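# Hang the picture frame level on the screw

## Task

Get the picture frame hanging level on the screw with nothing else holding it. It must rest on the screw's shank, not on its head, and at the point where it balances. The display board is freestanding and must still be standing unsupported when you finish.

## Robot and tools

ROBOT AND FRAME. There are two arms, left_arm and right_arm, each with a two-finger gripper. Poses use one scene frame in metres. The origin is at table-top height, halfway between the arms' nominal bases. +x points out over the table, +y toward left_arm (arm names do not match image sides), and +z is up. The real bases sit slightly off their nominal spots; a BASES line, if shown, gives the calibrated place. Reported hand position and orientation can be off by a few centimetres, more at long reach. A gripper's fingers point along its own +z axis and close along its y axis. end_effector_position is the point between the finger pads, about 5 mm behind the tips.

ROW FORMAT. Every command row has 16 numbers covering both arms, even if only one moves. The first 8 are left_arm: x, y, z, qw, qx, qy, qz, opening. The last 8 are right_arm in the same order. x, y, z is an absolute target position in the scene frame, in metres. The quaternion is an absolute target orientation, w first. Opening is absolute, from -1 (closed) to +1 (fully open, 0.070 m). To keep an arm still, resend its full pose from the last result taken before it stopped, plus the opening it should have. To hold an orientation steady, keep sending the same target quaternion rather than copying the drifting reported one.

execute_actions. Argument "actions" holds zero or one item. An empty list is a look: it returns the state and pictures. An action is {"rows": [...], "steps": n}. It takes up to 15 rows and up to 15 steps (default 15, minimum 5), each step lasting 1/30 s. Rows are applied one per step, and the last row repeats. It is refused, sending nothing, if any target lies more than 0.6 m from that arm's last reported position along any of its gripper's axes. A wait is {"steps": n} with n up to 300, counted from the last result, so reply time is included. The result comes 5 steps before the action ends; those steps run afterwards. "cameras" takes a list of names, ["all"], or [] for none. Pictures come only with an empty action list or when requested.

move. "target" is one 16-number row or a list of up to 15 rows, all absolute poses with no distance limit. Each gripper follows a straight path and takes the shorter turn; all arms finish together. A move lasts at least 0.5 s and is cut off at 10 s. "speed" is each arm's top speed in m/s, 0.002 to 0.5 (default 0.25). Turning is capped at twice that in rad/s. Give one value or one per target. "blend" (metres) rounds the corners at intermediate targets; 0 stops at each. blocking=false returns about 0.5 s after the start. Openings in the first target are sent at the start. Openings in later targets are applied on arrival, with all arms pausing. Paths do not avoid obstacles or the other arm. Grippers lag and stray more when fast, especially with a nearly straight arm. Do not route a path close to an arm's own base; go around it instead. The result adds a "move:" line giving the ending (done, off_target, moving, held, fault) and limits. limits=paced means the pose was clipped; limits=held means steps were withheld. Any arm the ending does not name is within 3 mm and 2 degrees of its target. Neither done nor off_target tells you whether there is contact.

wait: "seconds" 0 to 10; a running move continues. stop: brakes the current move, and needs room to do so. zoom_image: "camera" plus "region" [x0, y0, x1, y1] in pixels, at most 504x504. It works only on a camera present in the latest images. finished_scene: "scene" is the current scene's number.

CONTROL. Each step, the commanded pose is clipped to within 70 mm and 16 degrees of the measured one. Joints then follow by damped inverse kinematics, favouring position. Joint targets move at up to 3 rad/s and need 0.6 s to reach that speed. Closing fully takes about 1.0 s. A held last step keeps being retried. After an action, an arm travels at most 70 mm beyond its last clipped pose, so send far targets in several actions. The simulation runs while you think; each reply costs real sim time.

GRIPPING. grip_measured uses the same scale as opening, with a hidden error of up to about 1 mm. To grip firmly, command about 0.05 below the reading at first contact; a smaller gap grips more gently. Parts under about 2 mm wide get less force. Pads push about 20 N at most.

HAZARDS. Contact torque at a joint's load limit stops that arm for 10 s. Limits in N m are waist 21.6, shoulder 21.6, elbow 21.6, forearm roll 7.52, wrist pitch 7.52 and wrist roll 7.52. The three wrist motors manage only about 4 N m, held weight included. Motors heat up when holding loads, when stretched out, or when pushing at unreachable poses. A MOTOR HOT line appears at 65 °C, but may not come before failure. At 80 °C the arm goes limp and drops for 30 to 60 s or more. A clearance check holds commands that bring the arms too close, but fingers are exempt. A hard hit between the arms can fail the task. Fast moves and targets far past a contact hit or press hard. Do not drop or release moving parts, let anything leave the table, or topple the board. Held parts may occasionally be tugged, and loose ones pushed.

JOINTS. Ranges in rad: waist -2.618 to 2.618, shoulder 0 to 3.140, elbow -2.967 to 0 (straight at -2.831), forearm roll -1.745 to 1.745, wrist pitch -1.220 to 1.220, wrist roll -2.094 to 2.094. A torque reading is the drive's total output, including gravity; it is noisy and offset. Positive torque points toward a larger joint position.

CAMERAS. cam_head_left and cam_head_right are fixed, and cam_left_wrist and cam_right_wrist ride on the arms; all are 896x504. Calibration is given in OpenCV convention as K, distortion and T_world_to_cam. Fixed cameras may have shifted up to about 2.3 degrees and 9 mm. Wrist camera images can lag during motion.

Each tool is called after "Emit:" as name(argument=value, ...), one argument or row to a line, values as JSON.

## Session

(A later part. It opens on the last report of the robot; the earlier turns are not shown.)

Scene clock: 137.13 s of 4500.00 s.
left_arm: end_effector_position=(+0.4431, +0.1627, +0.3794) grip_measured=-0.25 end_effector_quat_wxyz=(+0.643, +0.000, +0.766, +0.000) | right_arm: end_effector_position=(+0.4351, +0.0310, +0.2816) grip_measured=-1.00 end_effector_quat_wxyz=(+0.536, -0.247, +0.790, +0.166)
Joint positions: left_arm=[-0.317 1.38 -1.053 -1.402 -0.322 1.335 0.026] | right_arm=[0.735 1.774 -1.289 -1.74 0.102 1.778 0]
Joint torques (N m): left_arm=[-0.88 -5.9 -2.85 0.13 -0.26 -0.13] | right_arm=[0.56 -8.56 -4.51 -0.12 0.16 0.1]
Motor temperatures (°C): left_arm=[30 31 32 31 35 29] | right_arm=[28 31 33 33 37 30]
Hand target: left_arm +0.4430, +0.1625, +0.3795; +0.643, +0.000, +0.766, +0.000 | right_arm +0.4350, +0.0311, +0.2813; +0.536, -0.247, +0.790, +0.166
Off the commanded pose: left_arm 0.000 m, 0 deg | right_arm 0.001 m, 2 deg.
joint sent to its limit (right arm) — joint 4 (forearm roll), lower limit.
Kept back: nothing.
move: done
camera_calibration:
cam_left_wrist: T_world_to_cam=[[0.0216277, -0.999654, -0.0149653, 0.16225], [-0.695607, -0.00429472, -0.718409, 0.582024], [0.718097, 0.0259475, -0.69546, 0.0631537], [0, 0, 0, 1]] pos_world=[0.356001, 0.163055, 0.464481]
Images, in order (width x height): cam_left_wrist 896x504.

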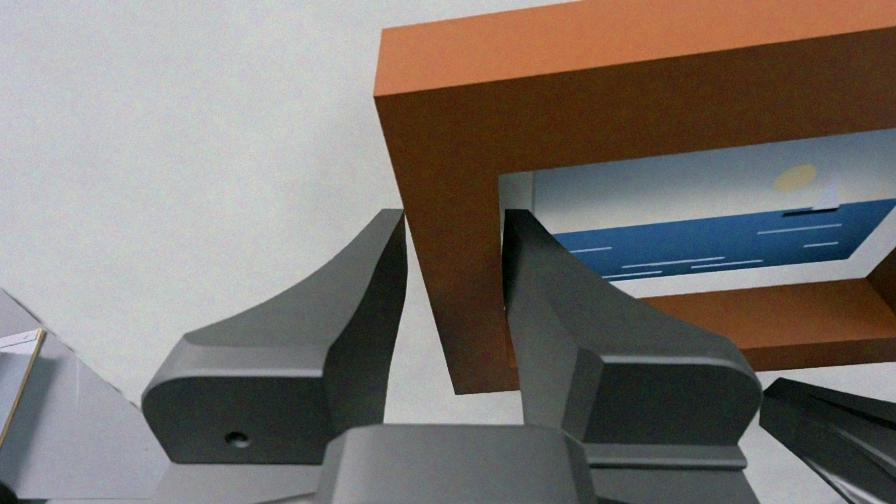

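Emit:
execute_actions(
  actions=[],
  cameras=["cam_head_left","cam_head_right"],
)

Emit:
zoom_image(
  camera="cam_head_right",
  region=[320, 30, 480, 120],
)

Emit:
zoom_image(
  camera="cam_head_left",
  region=[340, 20, 500, 110],
)

Scene clock: 137.43 s of 4500.00 s.
left_arm: end_effector_position=(+0.4431, +0.1627, +0.3794) grip_measured=-0.25 end_effector_quat_wxyz=(+0.643, +0.000, +0.766, +0.000) | right_arm: end_effector_position=(+0.4351, +0.0310, +0.2816) grip_measured=-1.00 end_effector_quat_wxyz=(+0.536, -0.247, +0.790, +0.166)
Joint positions: left_arm=[-0.317 1.38 -1.053 -1.402 -0.322 1.335 0.026] | right_arm=[0.735 1.774 -1.289 -1.74 0.102 1.778 0]
Joint torques (N m): left_arm=[-0.55 -5.96 -2.78 0.15 -0.27 -0.14] | right_arm=[0.51 -8.61 -4.36 -0.12 0.15 0.1]
Motor temperatures (°C): left_arm=[30 31 32 31 35 29] | right_arm=[28 31 33 33 37 30]
Hand target: left_arm +0.4430, +0.1625, +0.3795; +0.643, +0.000, +0.766, +0.000 | right_arm +0.4350, +0.0311, +0.2813; +0.536, -0.247, +0.790, +0.166
Off the commanded pose: left_arm 0.000 m, 0 deg | right_arm 0.001 m, 2 deg.
Steps of this call (1-9: nothing new was sent). Readings (end_effector_position of left_arm | right_arm):
1: (+0.4431, +0.1627, +0.3794) | (+0.4351, +0.0310, +0.2816)
2: (+0.4431, +0.1627, +0.3794) | (+0.4351, +0.0310, +0.2816)
4: (+0.4431, +0.1627, +0.3794) | (+0.4351, +0.0310, +0.2816)
8: (+0.4431, +0.1627, +0.3794) | (+0.4351, +0.0310, +0.2816)
9: the state above
Images, in order (width x height): cam_head_left 896x504, cam_head_right 896x504.

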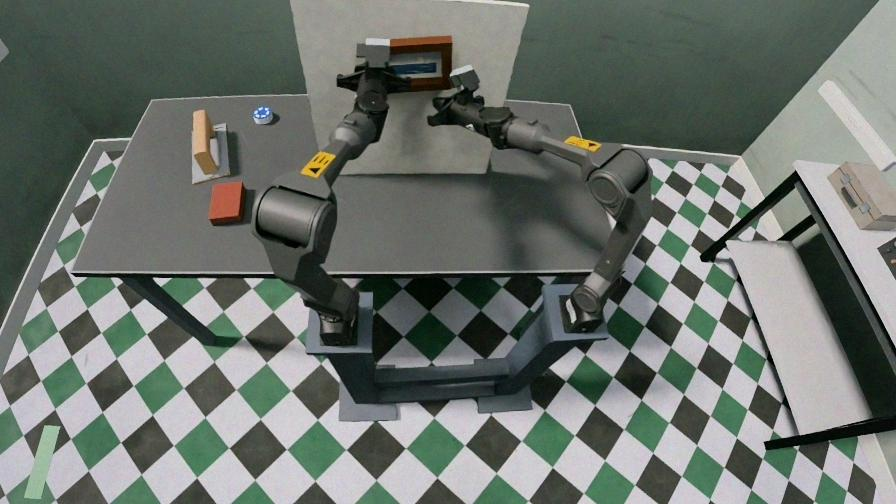

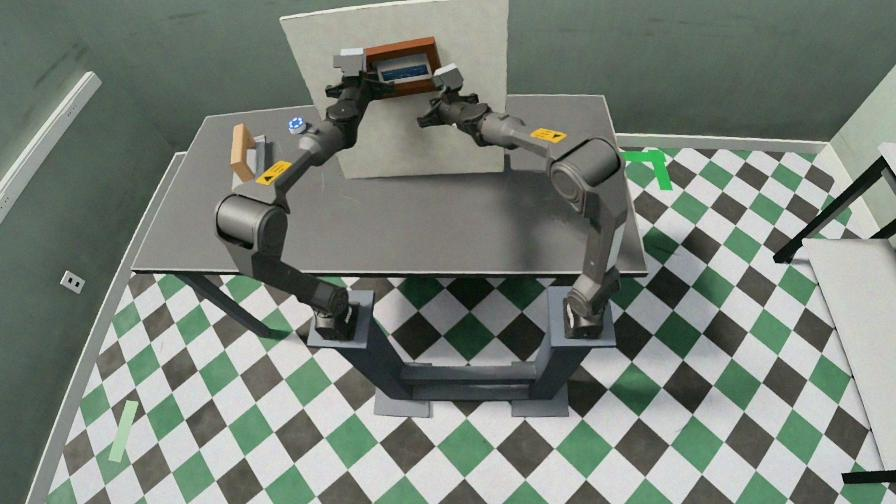

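Scaled by 3.150 from the camera's 896x504 image, which has a finer 1280x720 frame.

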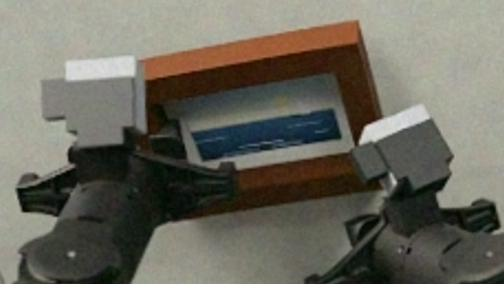

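Scaled by 3.150 from the camera's 896x504 image, which has a finer 1280x720 frame.

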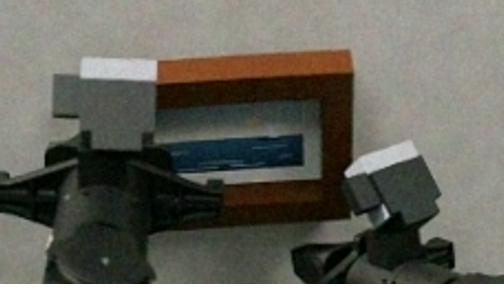

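Emit:
move(
  target=[0.443,0.1625,0.3795,0.6428,0,0.7660,0,-0.08,0.435,0.031,0.281,0.5502,-0.2459,0.7799,0.1735,-1],
  speed=0.015,
  cameras=["cam_left_wrist"],
)

Scene clock: 139.57 s of 4500.00 s.
left_arm: end_effector_position=(+0.4431, +0.1627, +0.3794) grip_measured=-0.08 end_effector_quat_wxyz=(+0.643, +0.000, +0.766, +0.000) | right_arm: end_effector_position=(+0.4351, +0.0310, +0.2816) grip_measured=-1.00 end_effector_quat_wxyz=(+0.536, -0.247, +0.790, +0.166)
Joint positions: left_arm=[-0.317 1.38 -1.053 -1.402 -0.322 1.335 0.032] | right_arm=[0.735 1.774 -1.289 -1.74 0.102 1.778 0]
Joint torques (N m): left_arm=[0.41 -5.94 -2.8 0.17 -0.67 -0.04] | right_arm=[0.43 -8.53 -3.79 -0.14 0.08 0.03]
Motor temperatures (°C): left_arm=[30 31 32 31 35 29] | right_arm=[28 31 33 33 37 30]
Hand target: left_arm +0.4430, +0.1625, +0.3795; +0.643, +0.000, +0.766, +0.000 | right_arm +0.4350, +0.0311, +0.2813; +0.536, -0.247, +0.790, +0.166
Off the commanded pose: left_arm 0.000 m, 0 deg | right_arm 0.001 m, 2 deg.
joint sent to its limit (right arm) — joint 4 (forearm roll), lower limit.
Kept back: nothing.
move: done
camera_calibration:
cam_left_wrist: T_world_to_cam=[[0.0216277, -0.999654, -0.0149653, 0.16225], [-0.695607, -0.00429472, -0.718409, 0.582024], [0.718097, 0.0259475, -0.69546, 0.0631537], [0, 0, 0, 1]] pos_world=[0.356001, 0.163055, 0.464481]
Images, in order (width x height): cam_left_wrist 896x504.

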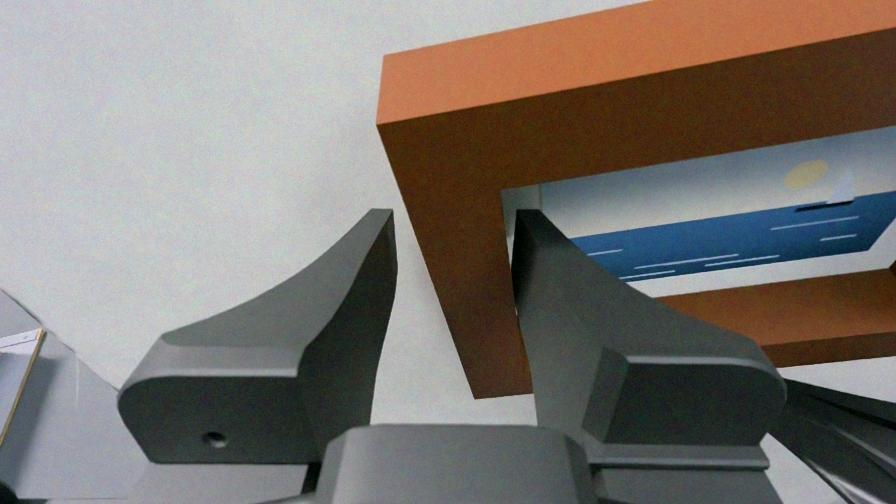

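Emit:
move(
  target=[
    [0.443,0.1625,0.3795,0.6428,0,0.7660,0,-0.08,0.37,-0.01,0.279,0.536,-0.247,0.790,0.166,-1],
    [0.443,0.1625,0.3795,0.6428,0,0.7660,0,-0.08,0.37,-0.08,0.29,0.536,-0.247,0.790,0.166,-1],
  ],
  speed=0.15,
  blend=0.02,
  cameras=["cam_left_wrist"],
)

Scene clock: 141.90 s of 4500.00 s.
left_arm: end_effector_position=(+0.4431, +0.1627, +0.3794) grip_measured=-0.08 end_effector_quat_wxyz=(+0.643, +0.000, +0.766, +0.000) | right_arm: end_effector_position=(+0.3698, -0.0796, +0.2912) grip_measured=-1.00 end_effector_quat_wxyz=(+0.527, -0.249, +0.796, +0.163)
Joint positions: left_arm=[-0.317 1.38 -1.053 -1.402 -0.322 1.335 0.032] | right_arm=[0.546 1.363 -0.874 -1.606 -0.074 1.572 0]
Joint torques (N m): left_arm=[0.9 -5.73 -2.98 0.22 -0.66 0.03] | right_arm=[-0.48 -3.48 -3.84 -0.03 -0.13 0.04]
Motor temperatures (°C): left_arm=[30 31 32 31 35 29] | right_arm=[28 31 33 33 37 30]
Hand target: left_arm +0.4430, +0.1625, +0.3795; +0.643, +0.000, +0.766, +0.000 | right_arm +0.3700, -0.0800, +0.2903; +0.526, -0.249, +0.797, +0.163
Off the commanded pose: left_arm 0.000 m, 0 deg | right_arm 0.001 m, 1 deg.
Kept back: nothing.
move: done
camera_calibration:
cam_left_wrist: T_world_to_cam=[[0.0216277, -0.999654, -0.0149653, 0.16225], [-0.695607, -0.00429472, -0.718409, 0.582024], [0.718097, 0.0259475, -0.69546, 0.0631537], [0, 0, 0, 1]] pos_world=[0.356001, 0.163055, 0.464481]
Images, in order (width x height): cam_left_wrist 896x504.

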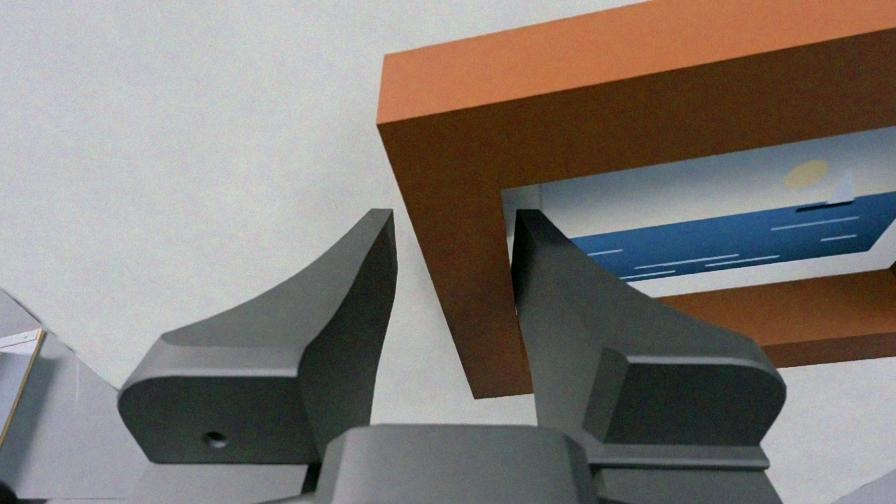

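Emit:
move(
  target=[
    [0.443,0.1625,0.3795,0.6428,0,0.7660,0,0.02,0.37,-0.08,0.29,0.527,-0.249,0.796,0.163,-1],
    [0.443,0.1625,0.3795,0.6428,0,0.7660,0,0.12,0.37,-0.08,0.29,0.527,-0.249,0.796,0.163,-1],
    [0.443,0.1625,0.3795,0.6428,0,0.7660,0,0.22,0.37,-0.08,0.29,0.527,-0.249,0.796,0.163,-1],
  ],
  speed=0.1,
  cameras=["cam_left_wrist","cam_head_right"],
)

Scene clock: 145.43 s of 4500.00 s.
left_arm: end_effector_position=(+0.4431, +0.1627, +0.3794) grip_measured=+0.22 end_effector_quat_wxyz=(+0.643, +0.000, +0.766, +0.000) | right_arm: end_effector_position=(+0.3700, -0.0799, +0.2904) grip_measured=-1.00 end_effector_quat_wxyz=(+0.527, -0.249, +0.796, +0.163)
Joint positions: left_arm=[-0.317 1.38 -1.053 -1.402 -0.322 1.335 0.043] | right_arm=[0.543 1.364 -0.87 -1.523 -0.077 1.487 0]
Joint torques (N m): left_arm=[-0.69 -5.55 -3.13 0.3 -0.25 0.02] | right_arm=[-0.26 -3.5 -3.82 0.1 -0.19 -0.12]
Motor temperatures (°C): left_arm=[30 31 32 31 35 29] | right_arm=[28 31 33 33 37 30]
Hand target: left_arm +0.4430, +0.1625, +0.3795; +0.643, +0.000, +0.766, +0.000 | right_arm +0.3700, -0.0800, +0.2900; +0.527, -0.249, +0.796, +0.163
Off the commanded pose: left_arm 0.000 m, 0 deg | right_arm 0.000 m, 0 deg.
Kept back: nothing.
move: done
camera_calibration:
cam_left_wrist: T_world_to_cam=[[0.0216277, -0.999654, -0.0149653, 0.16225], [-0.695607, -0.00429472, -0.718409, 0.582024], [0.718097, 0.0259475, -0.69546, 0.0631537], [0, 0, 0, 1]] pos_world=[0.356001, 0.163055, 0.464481]
Images, in order (width x height): cam_head_right 896x504, cam_left_wrist 896x504.

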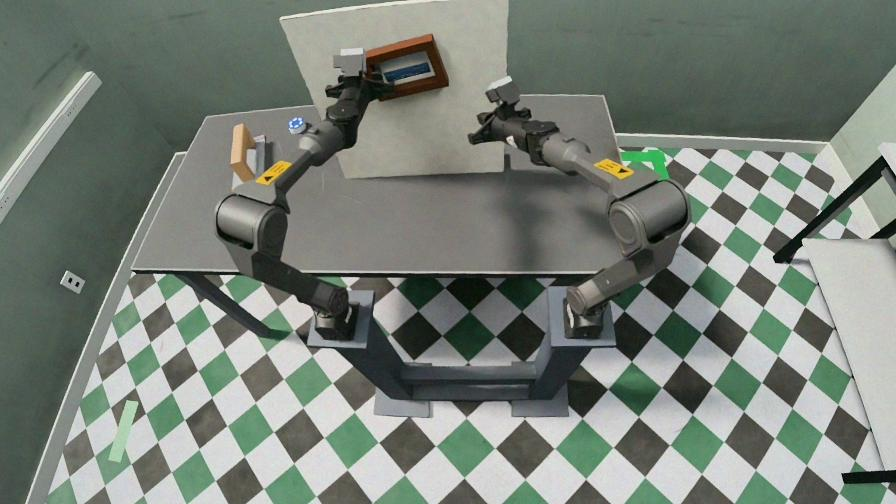

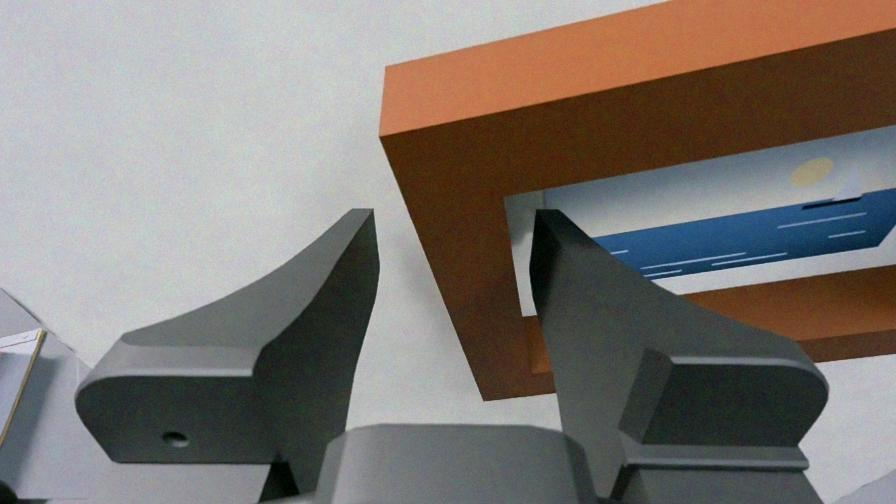

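Emit:
move(
  target=[0.443,0.1625,0.3795,0.6428,0,0.7660,0,0.22,0.37,-0.05,0.315,0.5124,-0.2536,0.8044,0.1616,-1],
  speed=0.15,
  cameras=["cam_left_wrist","cam_right_wrist"],
)

Emit:
zoom_image(
  camera="cam_head_right",
  region=[320, 20, 480, 110],
)

Scene clock: 154.33 s of 4500.00 s.
left_arm: end_effector_position=(+0.4431, +0.1627, +0.3794) grip_measured=+0.22 end_effector_quat_wxyz=(+0.643, +0.000, +0.766, +0.000) | right_arm: end_effector_position=(+0.3702, -0.0498, +0.3155) grip_measured=-1.00 end_effector_quat_wxyz=(+0.546, -0.248, +0.781, +0.175)
Joint positions: left_arm=[-0.317 1.38 -1.053 -1.402 -0.322 1.335 0.043] | right_arm=[0.64 1.392 -0.956 -1.658 -0.002 1.66 0]
Joint torques (N m): left_arm=[-0.8 -5.33 -3.35 0.35 -0.27 -0.05] | right_arm=[-0.33 -4.13 -3.86 -0.03 -0.07 0.08]
Motor temperatures (°C): left_arm=[30 31 32 31 34 29] | right_arm=[28 31 33 33 37 30]
Hand target: left_arm +0.4430, +0.1625, +0.3795; +0.643, +0.000, +0.766, +0.000 | right_arm +0.3700, -0.0500, +0.3147; +0.545, -0.248, +0.781, +0.175
Off the commanded pose: left_arm 0.000 m, 0 deg | right_arm 0.001 m, 5 deg.
Kept back: nothing.
move: off_target (right_arm)
camera_calibration:
cam_left_wrist: T_world_to_cam=[[0.0216277, -0.999654, -0.0149653, 0.16225], [-0.695607, -0.00429472, -0.718409, 0.582024], [0.718097, 0.0259475, -0.69546, 0.0631537], [0, 0, 0, 1]] pos_world=[0.356001, 0.163055, 0.464481]
cam_right_wrist: T_world_to_cam=[[0.560214, -0.827588, -0.0354635, -0.236794], [-0.710154, -0.4578, -0.534884, 0.402503], [0.426429, 0.324834, -0.844181, 0.242983], [0, 0, 0, 1]] pos_world=[0.31488, -0.0906318, 0.412017]
Images, in order (width x height): cam_left_wrist 896x504, cam_right_wrist 896x504.

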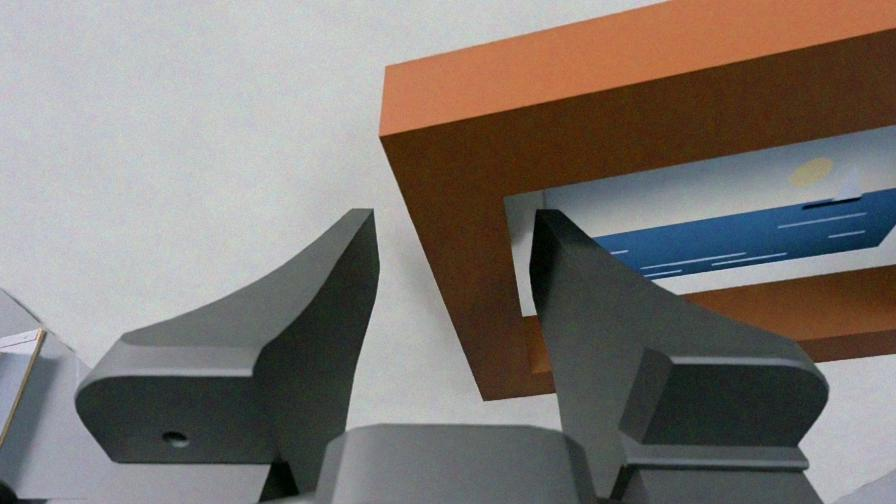

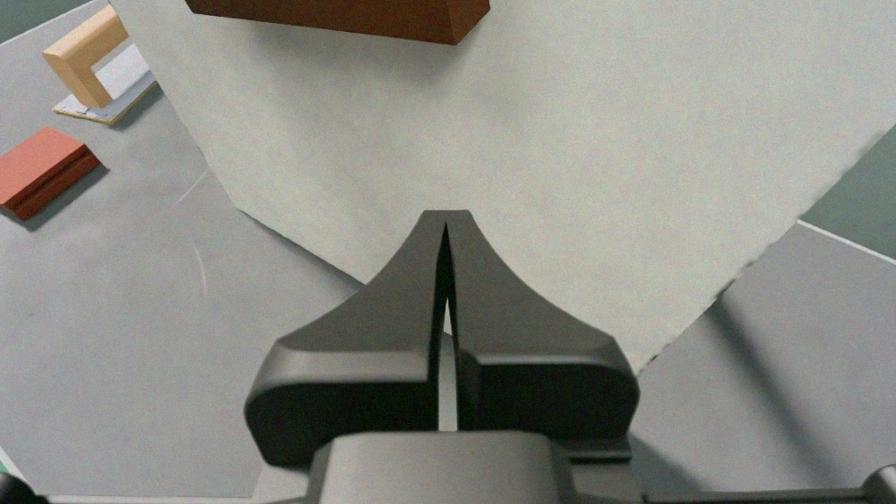

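This scene's latest camera images include none from cam_head_right. They are from: cam_left_wrist, cam_right_wrist. cam_head_right's image comes with the result of a call that names it in "cameras".

Emit:
move(
  target=[
    [0.443,0.1655,0.3795,0.6428,0,0.7660,0,0.22,0.41,-0.06,0.325,0.5502,-0.2459,0.7799,0.1735,-1],
    [0.443,0.1655,0.3795,0.6428,0,0.7660,0,0.22,0.438,-0.045,0.321,0.5502,-0.2459,0.7799,0.1735,-1],
  ],
  speed=0.1,
  blend=0.01,
  cameras=["cam_left_wrist","cam_right_wrist","cam_head_right"],
)

Emit:
zoom_image(
  camera="cam_head_right",
  region=[320, 20, 480, 110],
)

Scene clock: 156.47 s of 4500.00 s.
left_arm: end_effector_position=(+0.4431, +0.1651, +0.3793) grip_measured=+0.22 end_effector_quat_wxyz=(+0.643, +0.000, +0.766, +0.000) | right_arm: end_effector_position=(+0.4381, -0.0445, +0.3210) grip_measured=-1.00 end_effector_quat_wxyz=(+0.551, -0.246, +0.778, +0.174)
Joint positions: left_arm=[-0.306 1.377 -1.05 -1.394 -0.31 1.33 0.043] | right_arm=[0.525 1.596 -1.187 -1.74 -0.106 1.704 0]
Joint torques (N m): left_arm=[0.49 -6.11 -2.73 0.39 -0.29 -0.15] | right_arm=[-0.49 -7.28 -3.88 -0.03 -0.03 -0.12]
Motor temperatures (°C): left_arm=[30 31 32 31 34 29] | right_arm=[28 31 33 33 37 30]
Hand target: left_arm +0.4430, +0.1655, +0.3795; +0.643, +0.000, +0.766, +0.000 | right_arm +0.4380, -0.0450, +0.3209; +0.551, -0.245, +0.778, +0.174
Off the commanded pose: left_arm 0.000 m, 0 deg | right_arm 0.001 m, 0 deg.
joint sent to its limit (right arm) — joint 4 (forearm roll), lower limit.
Kept back: nothing.
move: done
camera_calibration:
cam_left_wrist: T_world_to_cam=[[0.0202416, -0.999673, -0.0156246, 0.165575], [-0.695701, -0.00285944, -0.718326, 0.581784], [0.718046, 0.0254101, -0.695532, 0.0631943], [0, 0, 0, 1]] pos_world=[0.35602, 0.165579, 0.464451]
cam_right_wrist: T_world_to_cam=[[0.555994, -0.830528, -0.0330732, -0.269263], [-0.706863, -0.451525, -0.54449, 0.458123], [0.437281, 0.326112, -0.838115, 0.210311], [0, 0, 0, 1]] pos_world=[0.381574, -0.0853617, 0.416802]
Images, in order (width x height): cam_head_right 896x504, cam_left_wrist 896x504, cam_right_wrist 896x504.

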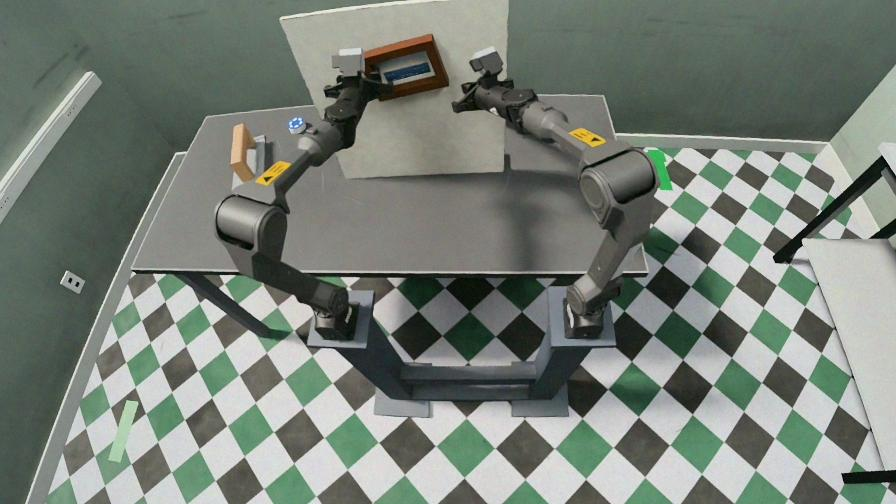

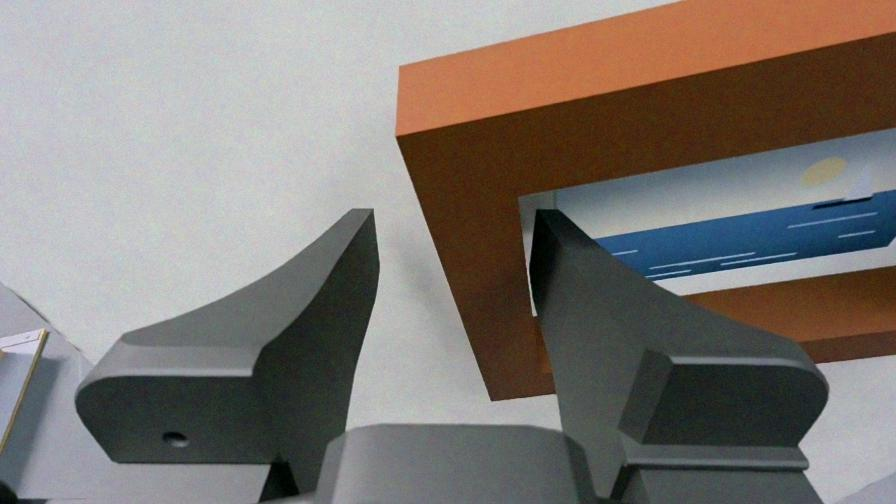

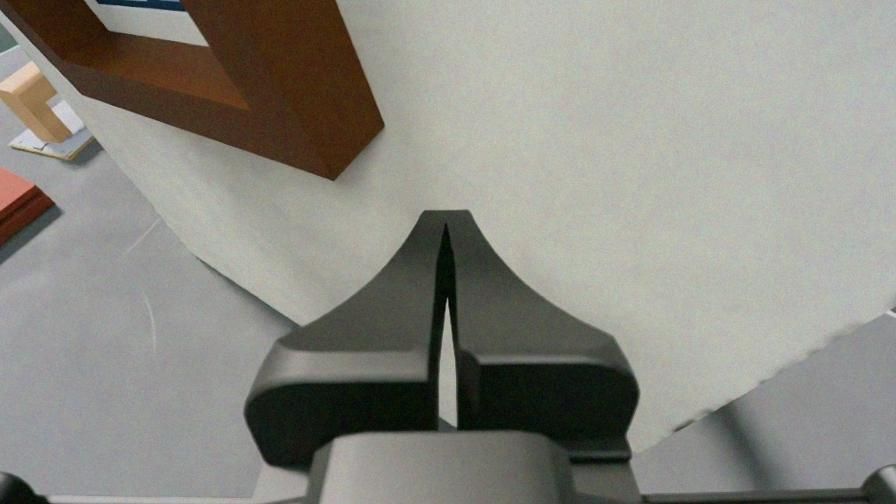

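Scaled by 3.150 from the camera's 896x504 image, which has a finer 1280x720 frame.

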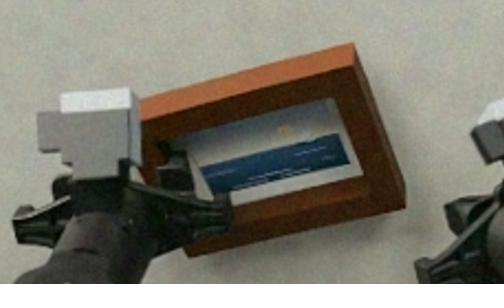

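Emit:
move(
  target=[
    [0.443,0.1655,0.3795,0.6428,0,0.7660,0,0.22,0.438,-0.042,0.330,0.5502,-0.2459,0.7799,0.1735,-1],
    [0.443,0.1655,0.3795,0.6428,0,0.7660,0,0.22,0.438,-0.028,0.330,0.5502,-0.2459,0.7799,0.1735,-1],
  ],
  speed=0.03,
  blend=0.01,
  cameras=["cam_left_wrist","cam_right_wrist"],
)

Scene clock: 158.87 s of 4500.00 s.
left_arm: end_effector_position=(+0.4431, +0.1651, +0.3793) grip_measured=+0.22 end_effector_quat_wxyz=(+0.643, +0.000, +0.766, +0.000) | right_arm: end_effector_position=(+0.4379, -0.0278, +0.3299) grip_measured=-1.00 end_effector_quat_wxyz=(+0.560, -0.244, +0.771, +0.178)
Joint positions: left_arm=[-0.306 1.377 -1.05 -1.394 -0.31 1.33 0.043] | right_arm=[0.571 1.615 -1.225 -1.74 -0.065 1.721 0]
Joint torques (N m): left_arm=[0.6 -5.95 -2.77 0.4 -0.49 -0.21] | right_arm=[-0.46 -6.15 -4.63 0.01 0.09 0.18]
Motor temperatures (°C): left_arm=[30 31 32 31 34 29] | right_arm=[28 31 33 33 37 30]
Hand target: left_arm +0.4430, +0.1655, +0.3795; +0.643, +0.000, +0.766, +0.000 | right_arm +0.4380, -0.0281, +0.3297; +0.560, -0.244, +0.771, +0.178
Off the commanded pose: left_arm 0.000 m, 0 deg | right_arm 0.000 m, 2 deg.
joint sent to its limit (right arm) — joint 4 (forearm roll), lower limit.
Kept back: nothing.
move: done; blend cut to 0.0048 m at target 1
camera_calibration:
cam_left_wrist: T_world_to_cam=[[0.0202416, -0.999673, -0.0156246, 0.165575], [-0.695701, -0.00285944, -0.718326, 0.581784], [0.718046, 0.0254101, -0.695532, 0.0631943], [0, 0, 0, 1]] pos_world=[0.35602, 0.165579, 0.464451]
cam_right_wrist: T_world_to_cam=[[0.558787, -0.828586, -0.034674, -0.255683], [-0.694918, -0.445006, -0.564853, 0.471949], [0.452599, 0.339728, -0.824463, 0.201568], [0, 0, 0, 1]] pos_world=[0.379609, -0.0703133, 0.423901]
Images, in order (width x height): cam_left_wrist 896x504, cam_right_wrist 896x504.

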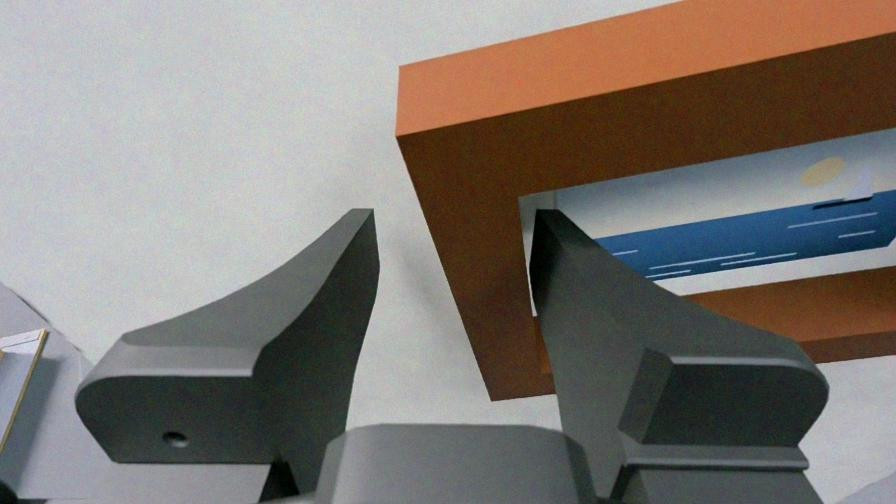

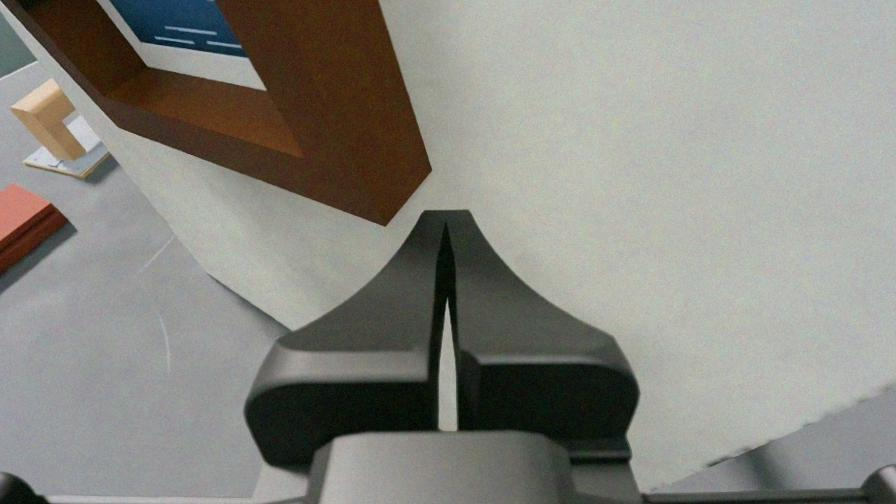

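Emit:
move(
  target=[
    [0.443,0.1655,0.3795,0.6428,0,0.7660,0,0.22,0.438,-0.028,0.336,0.5502,-0.2459,0.7799,0.1735,-1],
    [0.443,0.1655,0.3795,0.6428,0,0.7660,0,0.22,0.438,-0.016,0.336,0.5502,-0.2459,0.7799,0.1735,-1],
  ],
  speed=0.02,
  cameras=["cam_left_wrist","cam_right_wrist"],
)

Scene clock: 160.80 s of 4500.00 s.
left_arm: end_effector_position=(+0.4431, +0.1651, +0.3793) grip_measured=+0.22 end_effector_quat_wxyz=(+0.643, +0.000, +0.766, +0.000) | right_arm: end_effector_position=(+0.4380, -0.0162, +0.3354) grip_measured=-1.00 end_effector_quat_wxyz=(+0.566, -0.243, +0.766, +0.181)
Joint positions: left_arm=[-0.306 1.377 -1.05 -1.394 -0.31 1.33 0.043] | right_arm=[0.602 1.632 -1.254 -1.74 -0.037 1.731 0]
Joint torques (N m): left_arm=[0.45 -5.95 -2.74 0.38 -0.56 -0.19] | right_arm=[0.15 -6.18 -4.83 0.01 0.09 0.2]
Motor temperatures (°C): left_arm=[29 31 32 31 34 29] | right_arm=[28 31 33 33 37 30]
Hand target: left_arm +0.4430, +0.1655, +0.3795; +0.643, +0.000, +0.766, +0.000 | right_arm +0.4380, -0.0161, +0.3357; +0.567, -0.243, +0.766, +0.181
Off the commanded pose: left_arm 0.000 m, 0 deg | right_arm 0.001 m, 3 deg.
joint sent to its limit (right arm) — joint 4 (forearm roll), lower limit.
Kept back: nothing.
move: off_target (right_arm)
camera_calibration:
cam_left_wrist: T_world_to_cam=[[0.0202416, -0.999673, -0.0156246, 0.165575], [-0.695701, -0.00285944, -0.718326, 0.581784], [0.718046, 0.0254101, -0.695532, 0.0631943], [0, 0, 0, 1]] pos_world=[0.35602, 0.165579, 0.464451]
cam_right_wrist: T_world_to_cam=[[0.560855, -0.827138, -0.0358264, -0.246387], [-0.686751, -0.440623, -0.578121, 0.481264], [0.4624, 0.348846, -0.815164, 0.194839], [0, 0, 0, 1]] pos_world=[0.378603, -0.0597086, 0.428228]
Images, in order (width x height): cam_left_wrist 896x504, cam_right_wrist 896x504.

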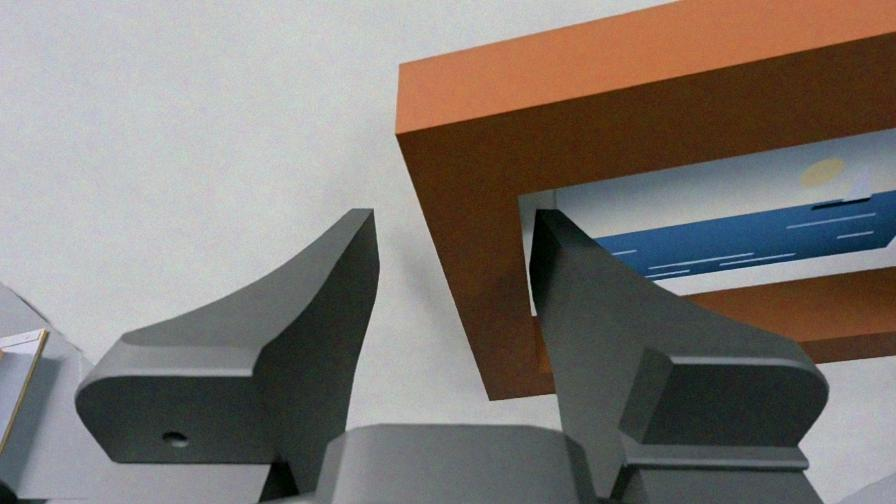

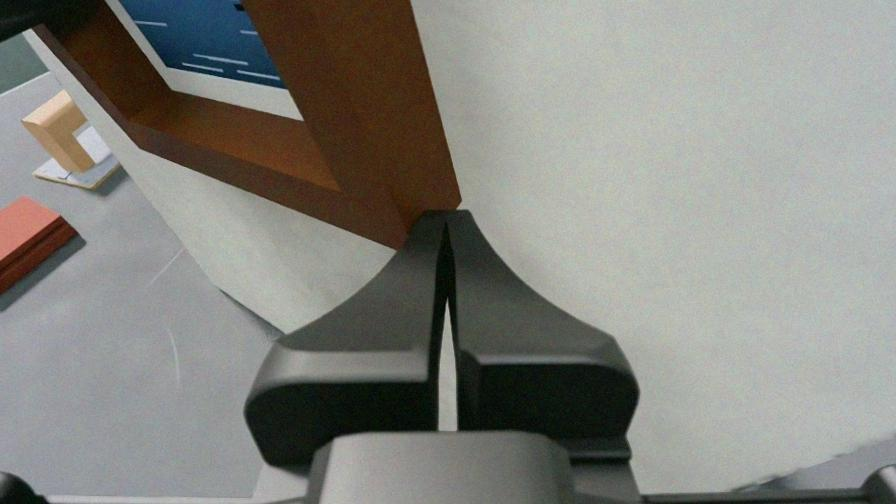

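Emit:
move(
  target=[0.443,0.1655,0.3795,0.6428,0,0.7660,0,0.22,0.438,-0.006,0.336,0.5502,-0.2459,0.7799,0.1735,-1],
  speed=0.02,
  cameras=["cam_left_wrist","cam_right_wrist"],
)

Scene clock: 162.40 s of 4500.00 s.
left_arm: end_effector_position=(+0.4431, +0.1651, +0.3793) grip_measured=+0.22 end_effector_quat_wxyz=(+0.643, +0.000, +0.766, +0.000) | right_arm: end_effector_position=(+0.4381, -0.0064, +0.3361) grip_measured=-1.00 end_effector_quat_wxyz=(+0.569, -0.243, +0.764, +0.182)
Joint positions: left_arm=[-0.306 1.377 -1.05 -1.394 -0.31 1.33 0.043] | right_arm=[0.628 1.65 -1.274 -1.74 -0.013 1.738 0]
Joint torques (N m): left_arm=[0.5 -6.03 -2.77 0.39 -0.58 -0.16] | right_arm=[0.79 -6.29 -5.02 -0.02 0.09 0.23]
Motor temperatures (°C): left_arm=[29 31 32 31 34 29] | right_arm=[28 31 33 33 37 30]
Hand target: left_arm +0.4430, +0.1655, +0.3795; +0.643, +0.000, +0.766, +0.000 | right_arm +0.4380, -0.0061, +0.3357; +0.568, -0.243, +0.765, +0.182
Off the commanded pose: left_arm 0.000 m, 0 deg | right_arm 0.000 m, 3 deg.
joint sent to its limit (right arm) — joint 4 (forearm roll), lower limit.
Kept back: nothing.
move: off_target (right_arm)
camera_calibration:
cam_left_wrist: T_world_to_cam=[[0.0202416, -0.999673, -0.0156246, 0.165575], [-0.695701, -0.00285944, -0.718326, 0.581784], [0.718046, 0.0254101, -0.695532, 0.0631943], [0, 0, 0, 1]] pos_world=[0.35602, 0.165579, 0.464451]
cam_right_wrist: T_world_to_cam=[[0.561664, -0.82658, -0.0360381, -0.238611], [-0.683649, -0.439128, -0.582915, 0.486282], [0.466001, 0.35204, -0.811733, 0.189251], [0, 0, 0, 1]] pos_world=[0.378275, -0.0503151, 0.428483]
Images, in order (width x height): cam_left_wrist 896x504, cam_right_wrist 896x504.

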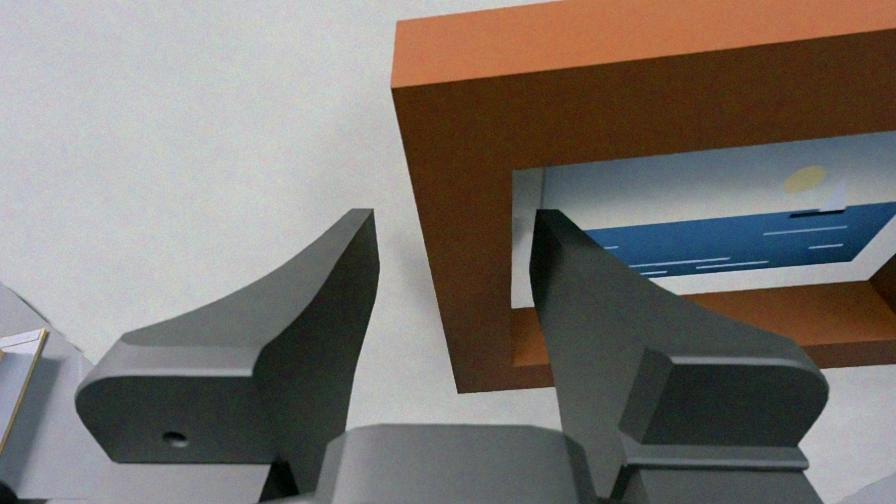

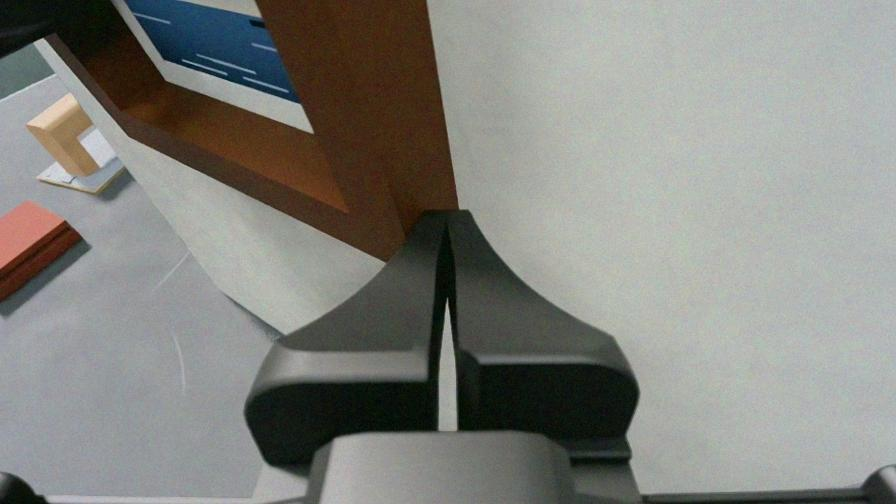

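Emit:
move(
  target=[0.443,0.1655,0.3795,0.6428,0,0.7660,0,0.22,0.438,0.002,0.336,0.5502,-0.2459,0.7799,0.1735,-1],
  speed=0.02,
  cameras=["cam_left_wrist","cam_right_wrist","cam_head_right"],
)

Emit:
zoom_image(
  camera="cam_head_right",
  region=[320, 20, 480, 110],
)

Scene clock: 164.20 s of 4500.00 s.
left_arm: end_effector_position=(+0.4431, +0.1651, +0.3793) grip_measured=+0.22 end_effector_quat_wxyz=(+0.643, +0.000, +0.766, +0.000) | right_arm: end_effector_position=(+0.4378, +0.0020, +0.3358) grip_measured=-1.00 end_effector_quat_wxyz=(+0.570, -0.243, +0.763, +0.183)
Joint positions: left_arm=[-0.306 1.377 -1.05 -1.394 -0.31 1.33 0.043] | right_arm=[0.65 1.666 -1.29 -1.704 0.007 1.709 0]
Joint torques (N m): left_arm=[0.37 -6.1 -2.71 0.4 -0.51 -0.14] | right_arm=[1.38 -6.49 -5.26 -0.13 0.07 0.07]
Motor temperatures (°C): left_arm=[29 31 32 31 34 29] | right_arm=[28 31 33 33 37 30]
Hand target: left_arm +0.4430, +0.1655, +0.3795; +0.643, +0.000, +0.766, +0.000 | right_arm +0.4380, +0.0019, +0.3357; +0.570, -0.243, +0.764, +0.183
Off the commanded pose: left_arm 0.000 m, 0 deg | right_arm 0.000 m, 3 deg.
Kept back: nothing.
move: off_target (right_arm)
camera_calibration:
cam_left_wrist: T_world_to_cam=[[0.0202416, -0.999673, -0.0156246, 0.165575], [-0.695701, -0.00285944, -0.718326, 0.581784], [0.718046, 0.0254101, -0.695532, 0.0631943], [0, 0, 0, 1]] pos_world=[0.35602, 0.165579, 0.464451]
cam_right_wrist: T_world_to_cam=[[0.562407, -0.826036, -0.0369306, -0.231493], [-0.682034, -0.438186, -0.585511, 0.489747], [0.46747, 0.354483, -0.809823, 0.184914], [0, 0, 0, 1]] pos_world=[0.377775, -0.0421701, 0.427951]
Images, in order (width x height): cam_head_right 896x504, cam_left_wrist 896x504, cam_right_wrist 896x504.

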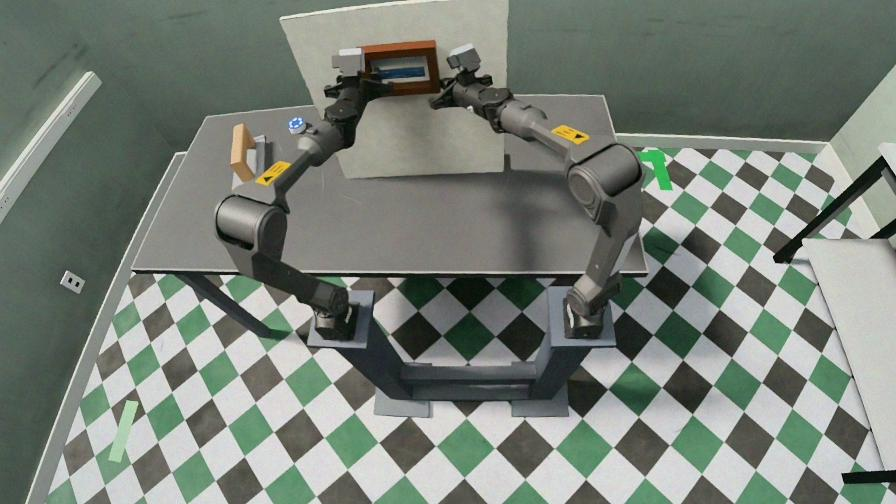

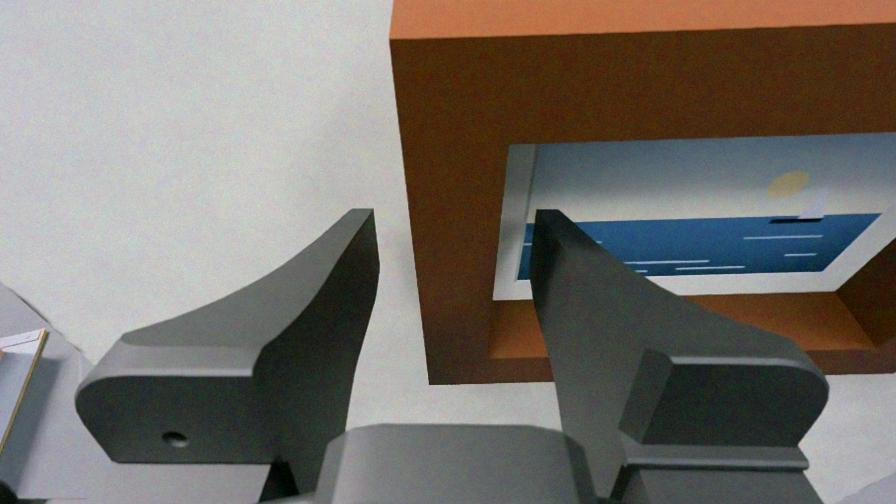

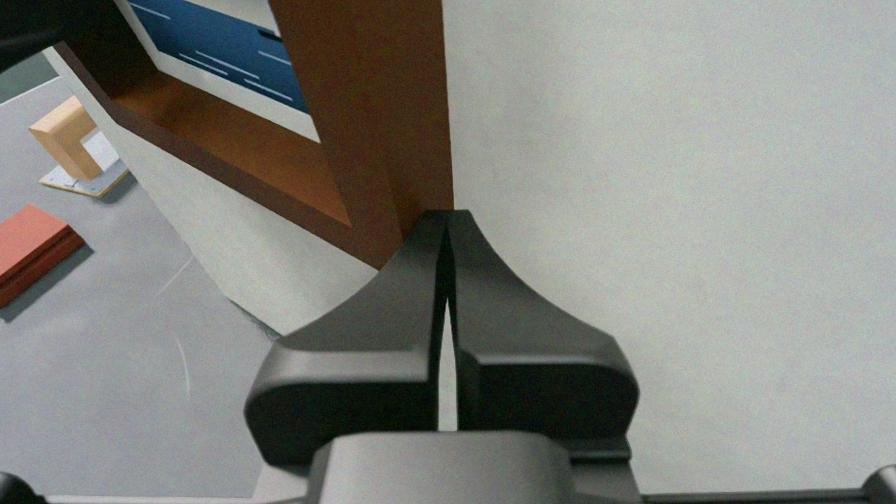

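Scaled by 3.150 from the camera's 896x504 image, which has a finer 1280x720 frame.

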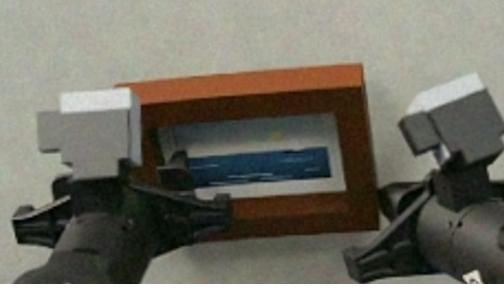

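Emit:
move(
  target=[0.443,0.1655,0.3795,0.6428,0,0.7660,0,-0.50,0.438,0.002,0.336,0.569,-0.243,0.764,0.182,-1],
  speed=0.02,
  cameras=["cam_left_wrist"],
)

Scene clock: 165.13 s of 4500.00 s.
left_arm: end_effector_position=(+0.4429, +0.1656, +0.3798) grip_measured=-0.45 end_effector_quat_wxyz=(+0.643, +0.000, +0.766, +0.000) | right_arm: end_effector_position=(+0.4380, +0.0019, +0.3362) grip_measured=-1.00 end_effector_quat_wxyz=(+0.570, -0.243, +0.763, +0.183)
Joint positions: left_arm=[-0.305 1.376 -1.05 -1.394 -0.31 1.329 0.019] | right_arm=[0.65 1.666 -1.291 -1.685 0.008 1.689 0]
Joint torques (N m): left_arm=[0.32 -5.41 -2.77 0.39 -0.36 0.03] | right_arm=[0.48 -7.03 -4.84 -0.14 0.13 0.07]
Motor temperatures (°C): left_arm=[29 31 32 31 34 29] | right_arm=[28 31 33 33 37 30]
Hand target: left_arm +0.4430, +0.1655, +0.3795; +0.643, +0.000, +0.766, +0.000 | right_arm +0.4380, +0.0020, +0.3359; +0.570, -0.243, +0.763, +0.182
Off the commanded pose: left_arm 0.000 m, 0 deg | right_arm 0.000 m, 0 deg.
Kept back: nothing.
move: done
camera_calibration:
cam_left_wrist: T_world_to_cam=[[0.0213489, -0.999671, -0.0142246, 0.16503], [-0.694957, -0.0046101, -0.719037, 0.582254], [0.718735, 0.0252361, -0.694826, 0.0630774], [0, 0, 0, 1]] pos_world=[0.355782, 0.166069, 0.464837]
Images, in order (width x height): cam_left_wrist 896x504.

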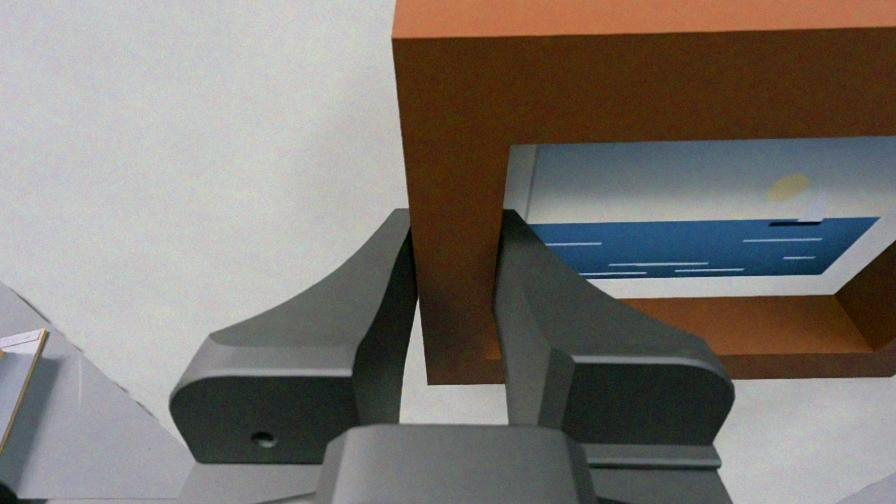

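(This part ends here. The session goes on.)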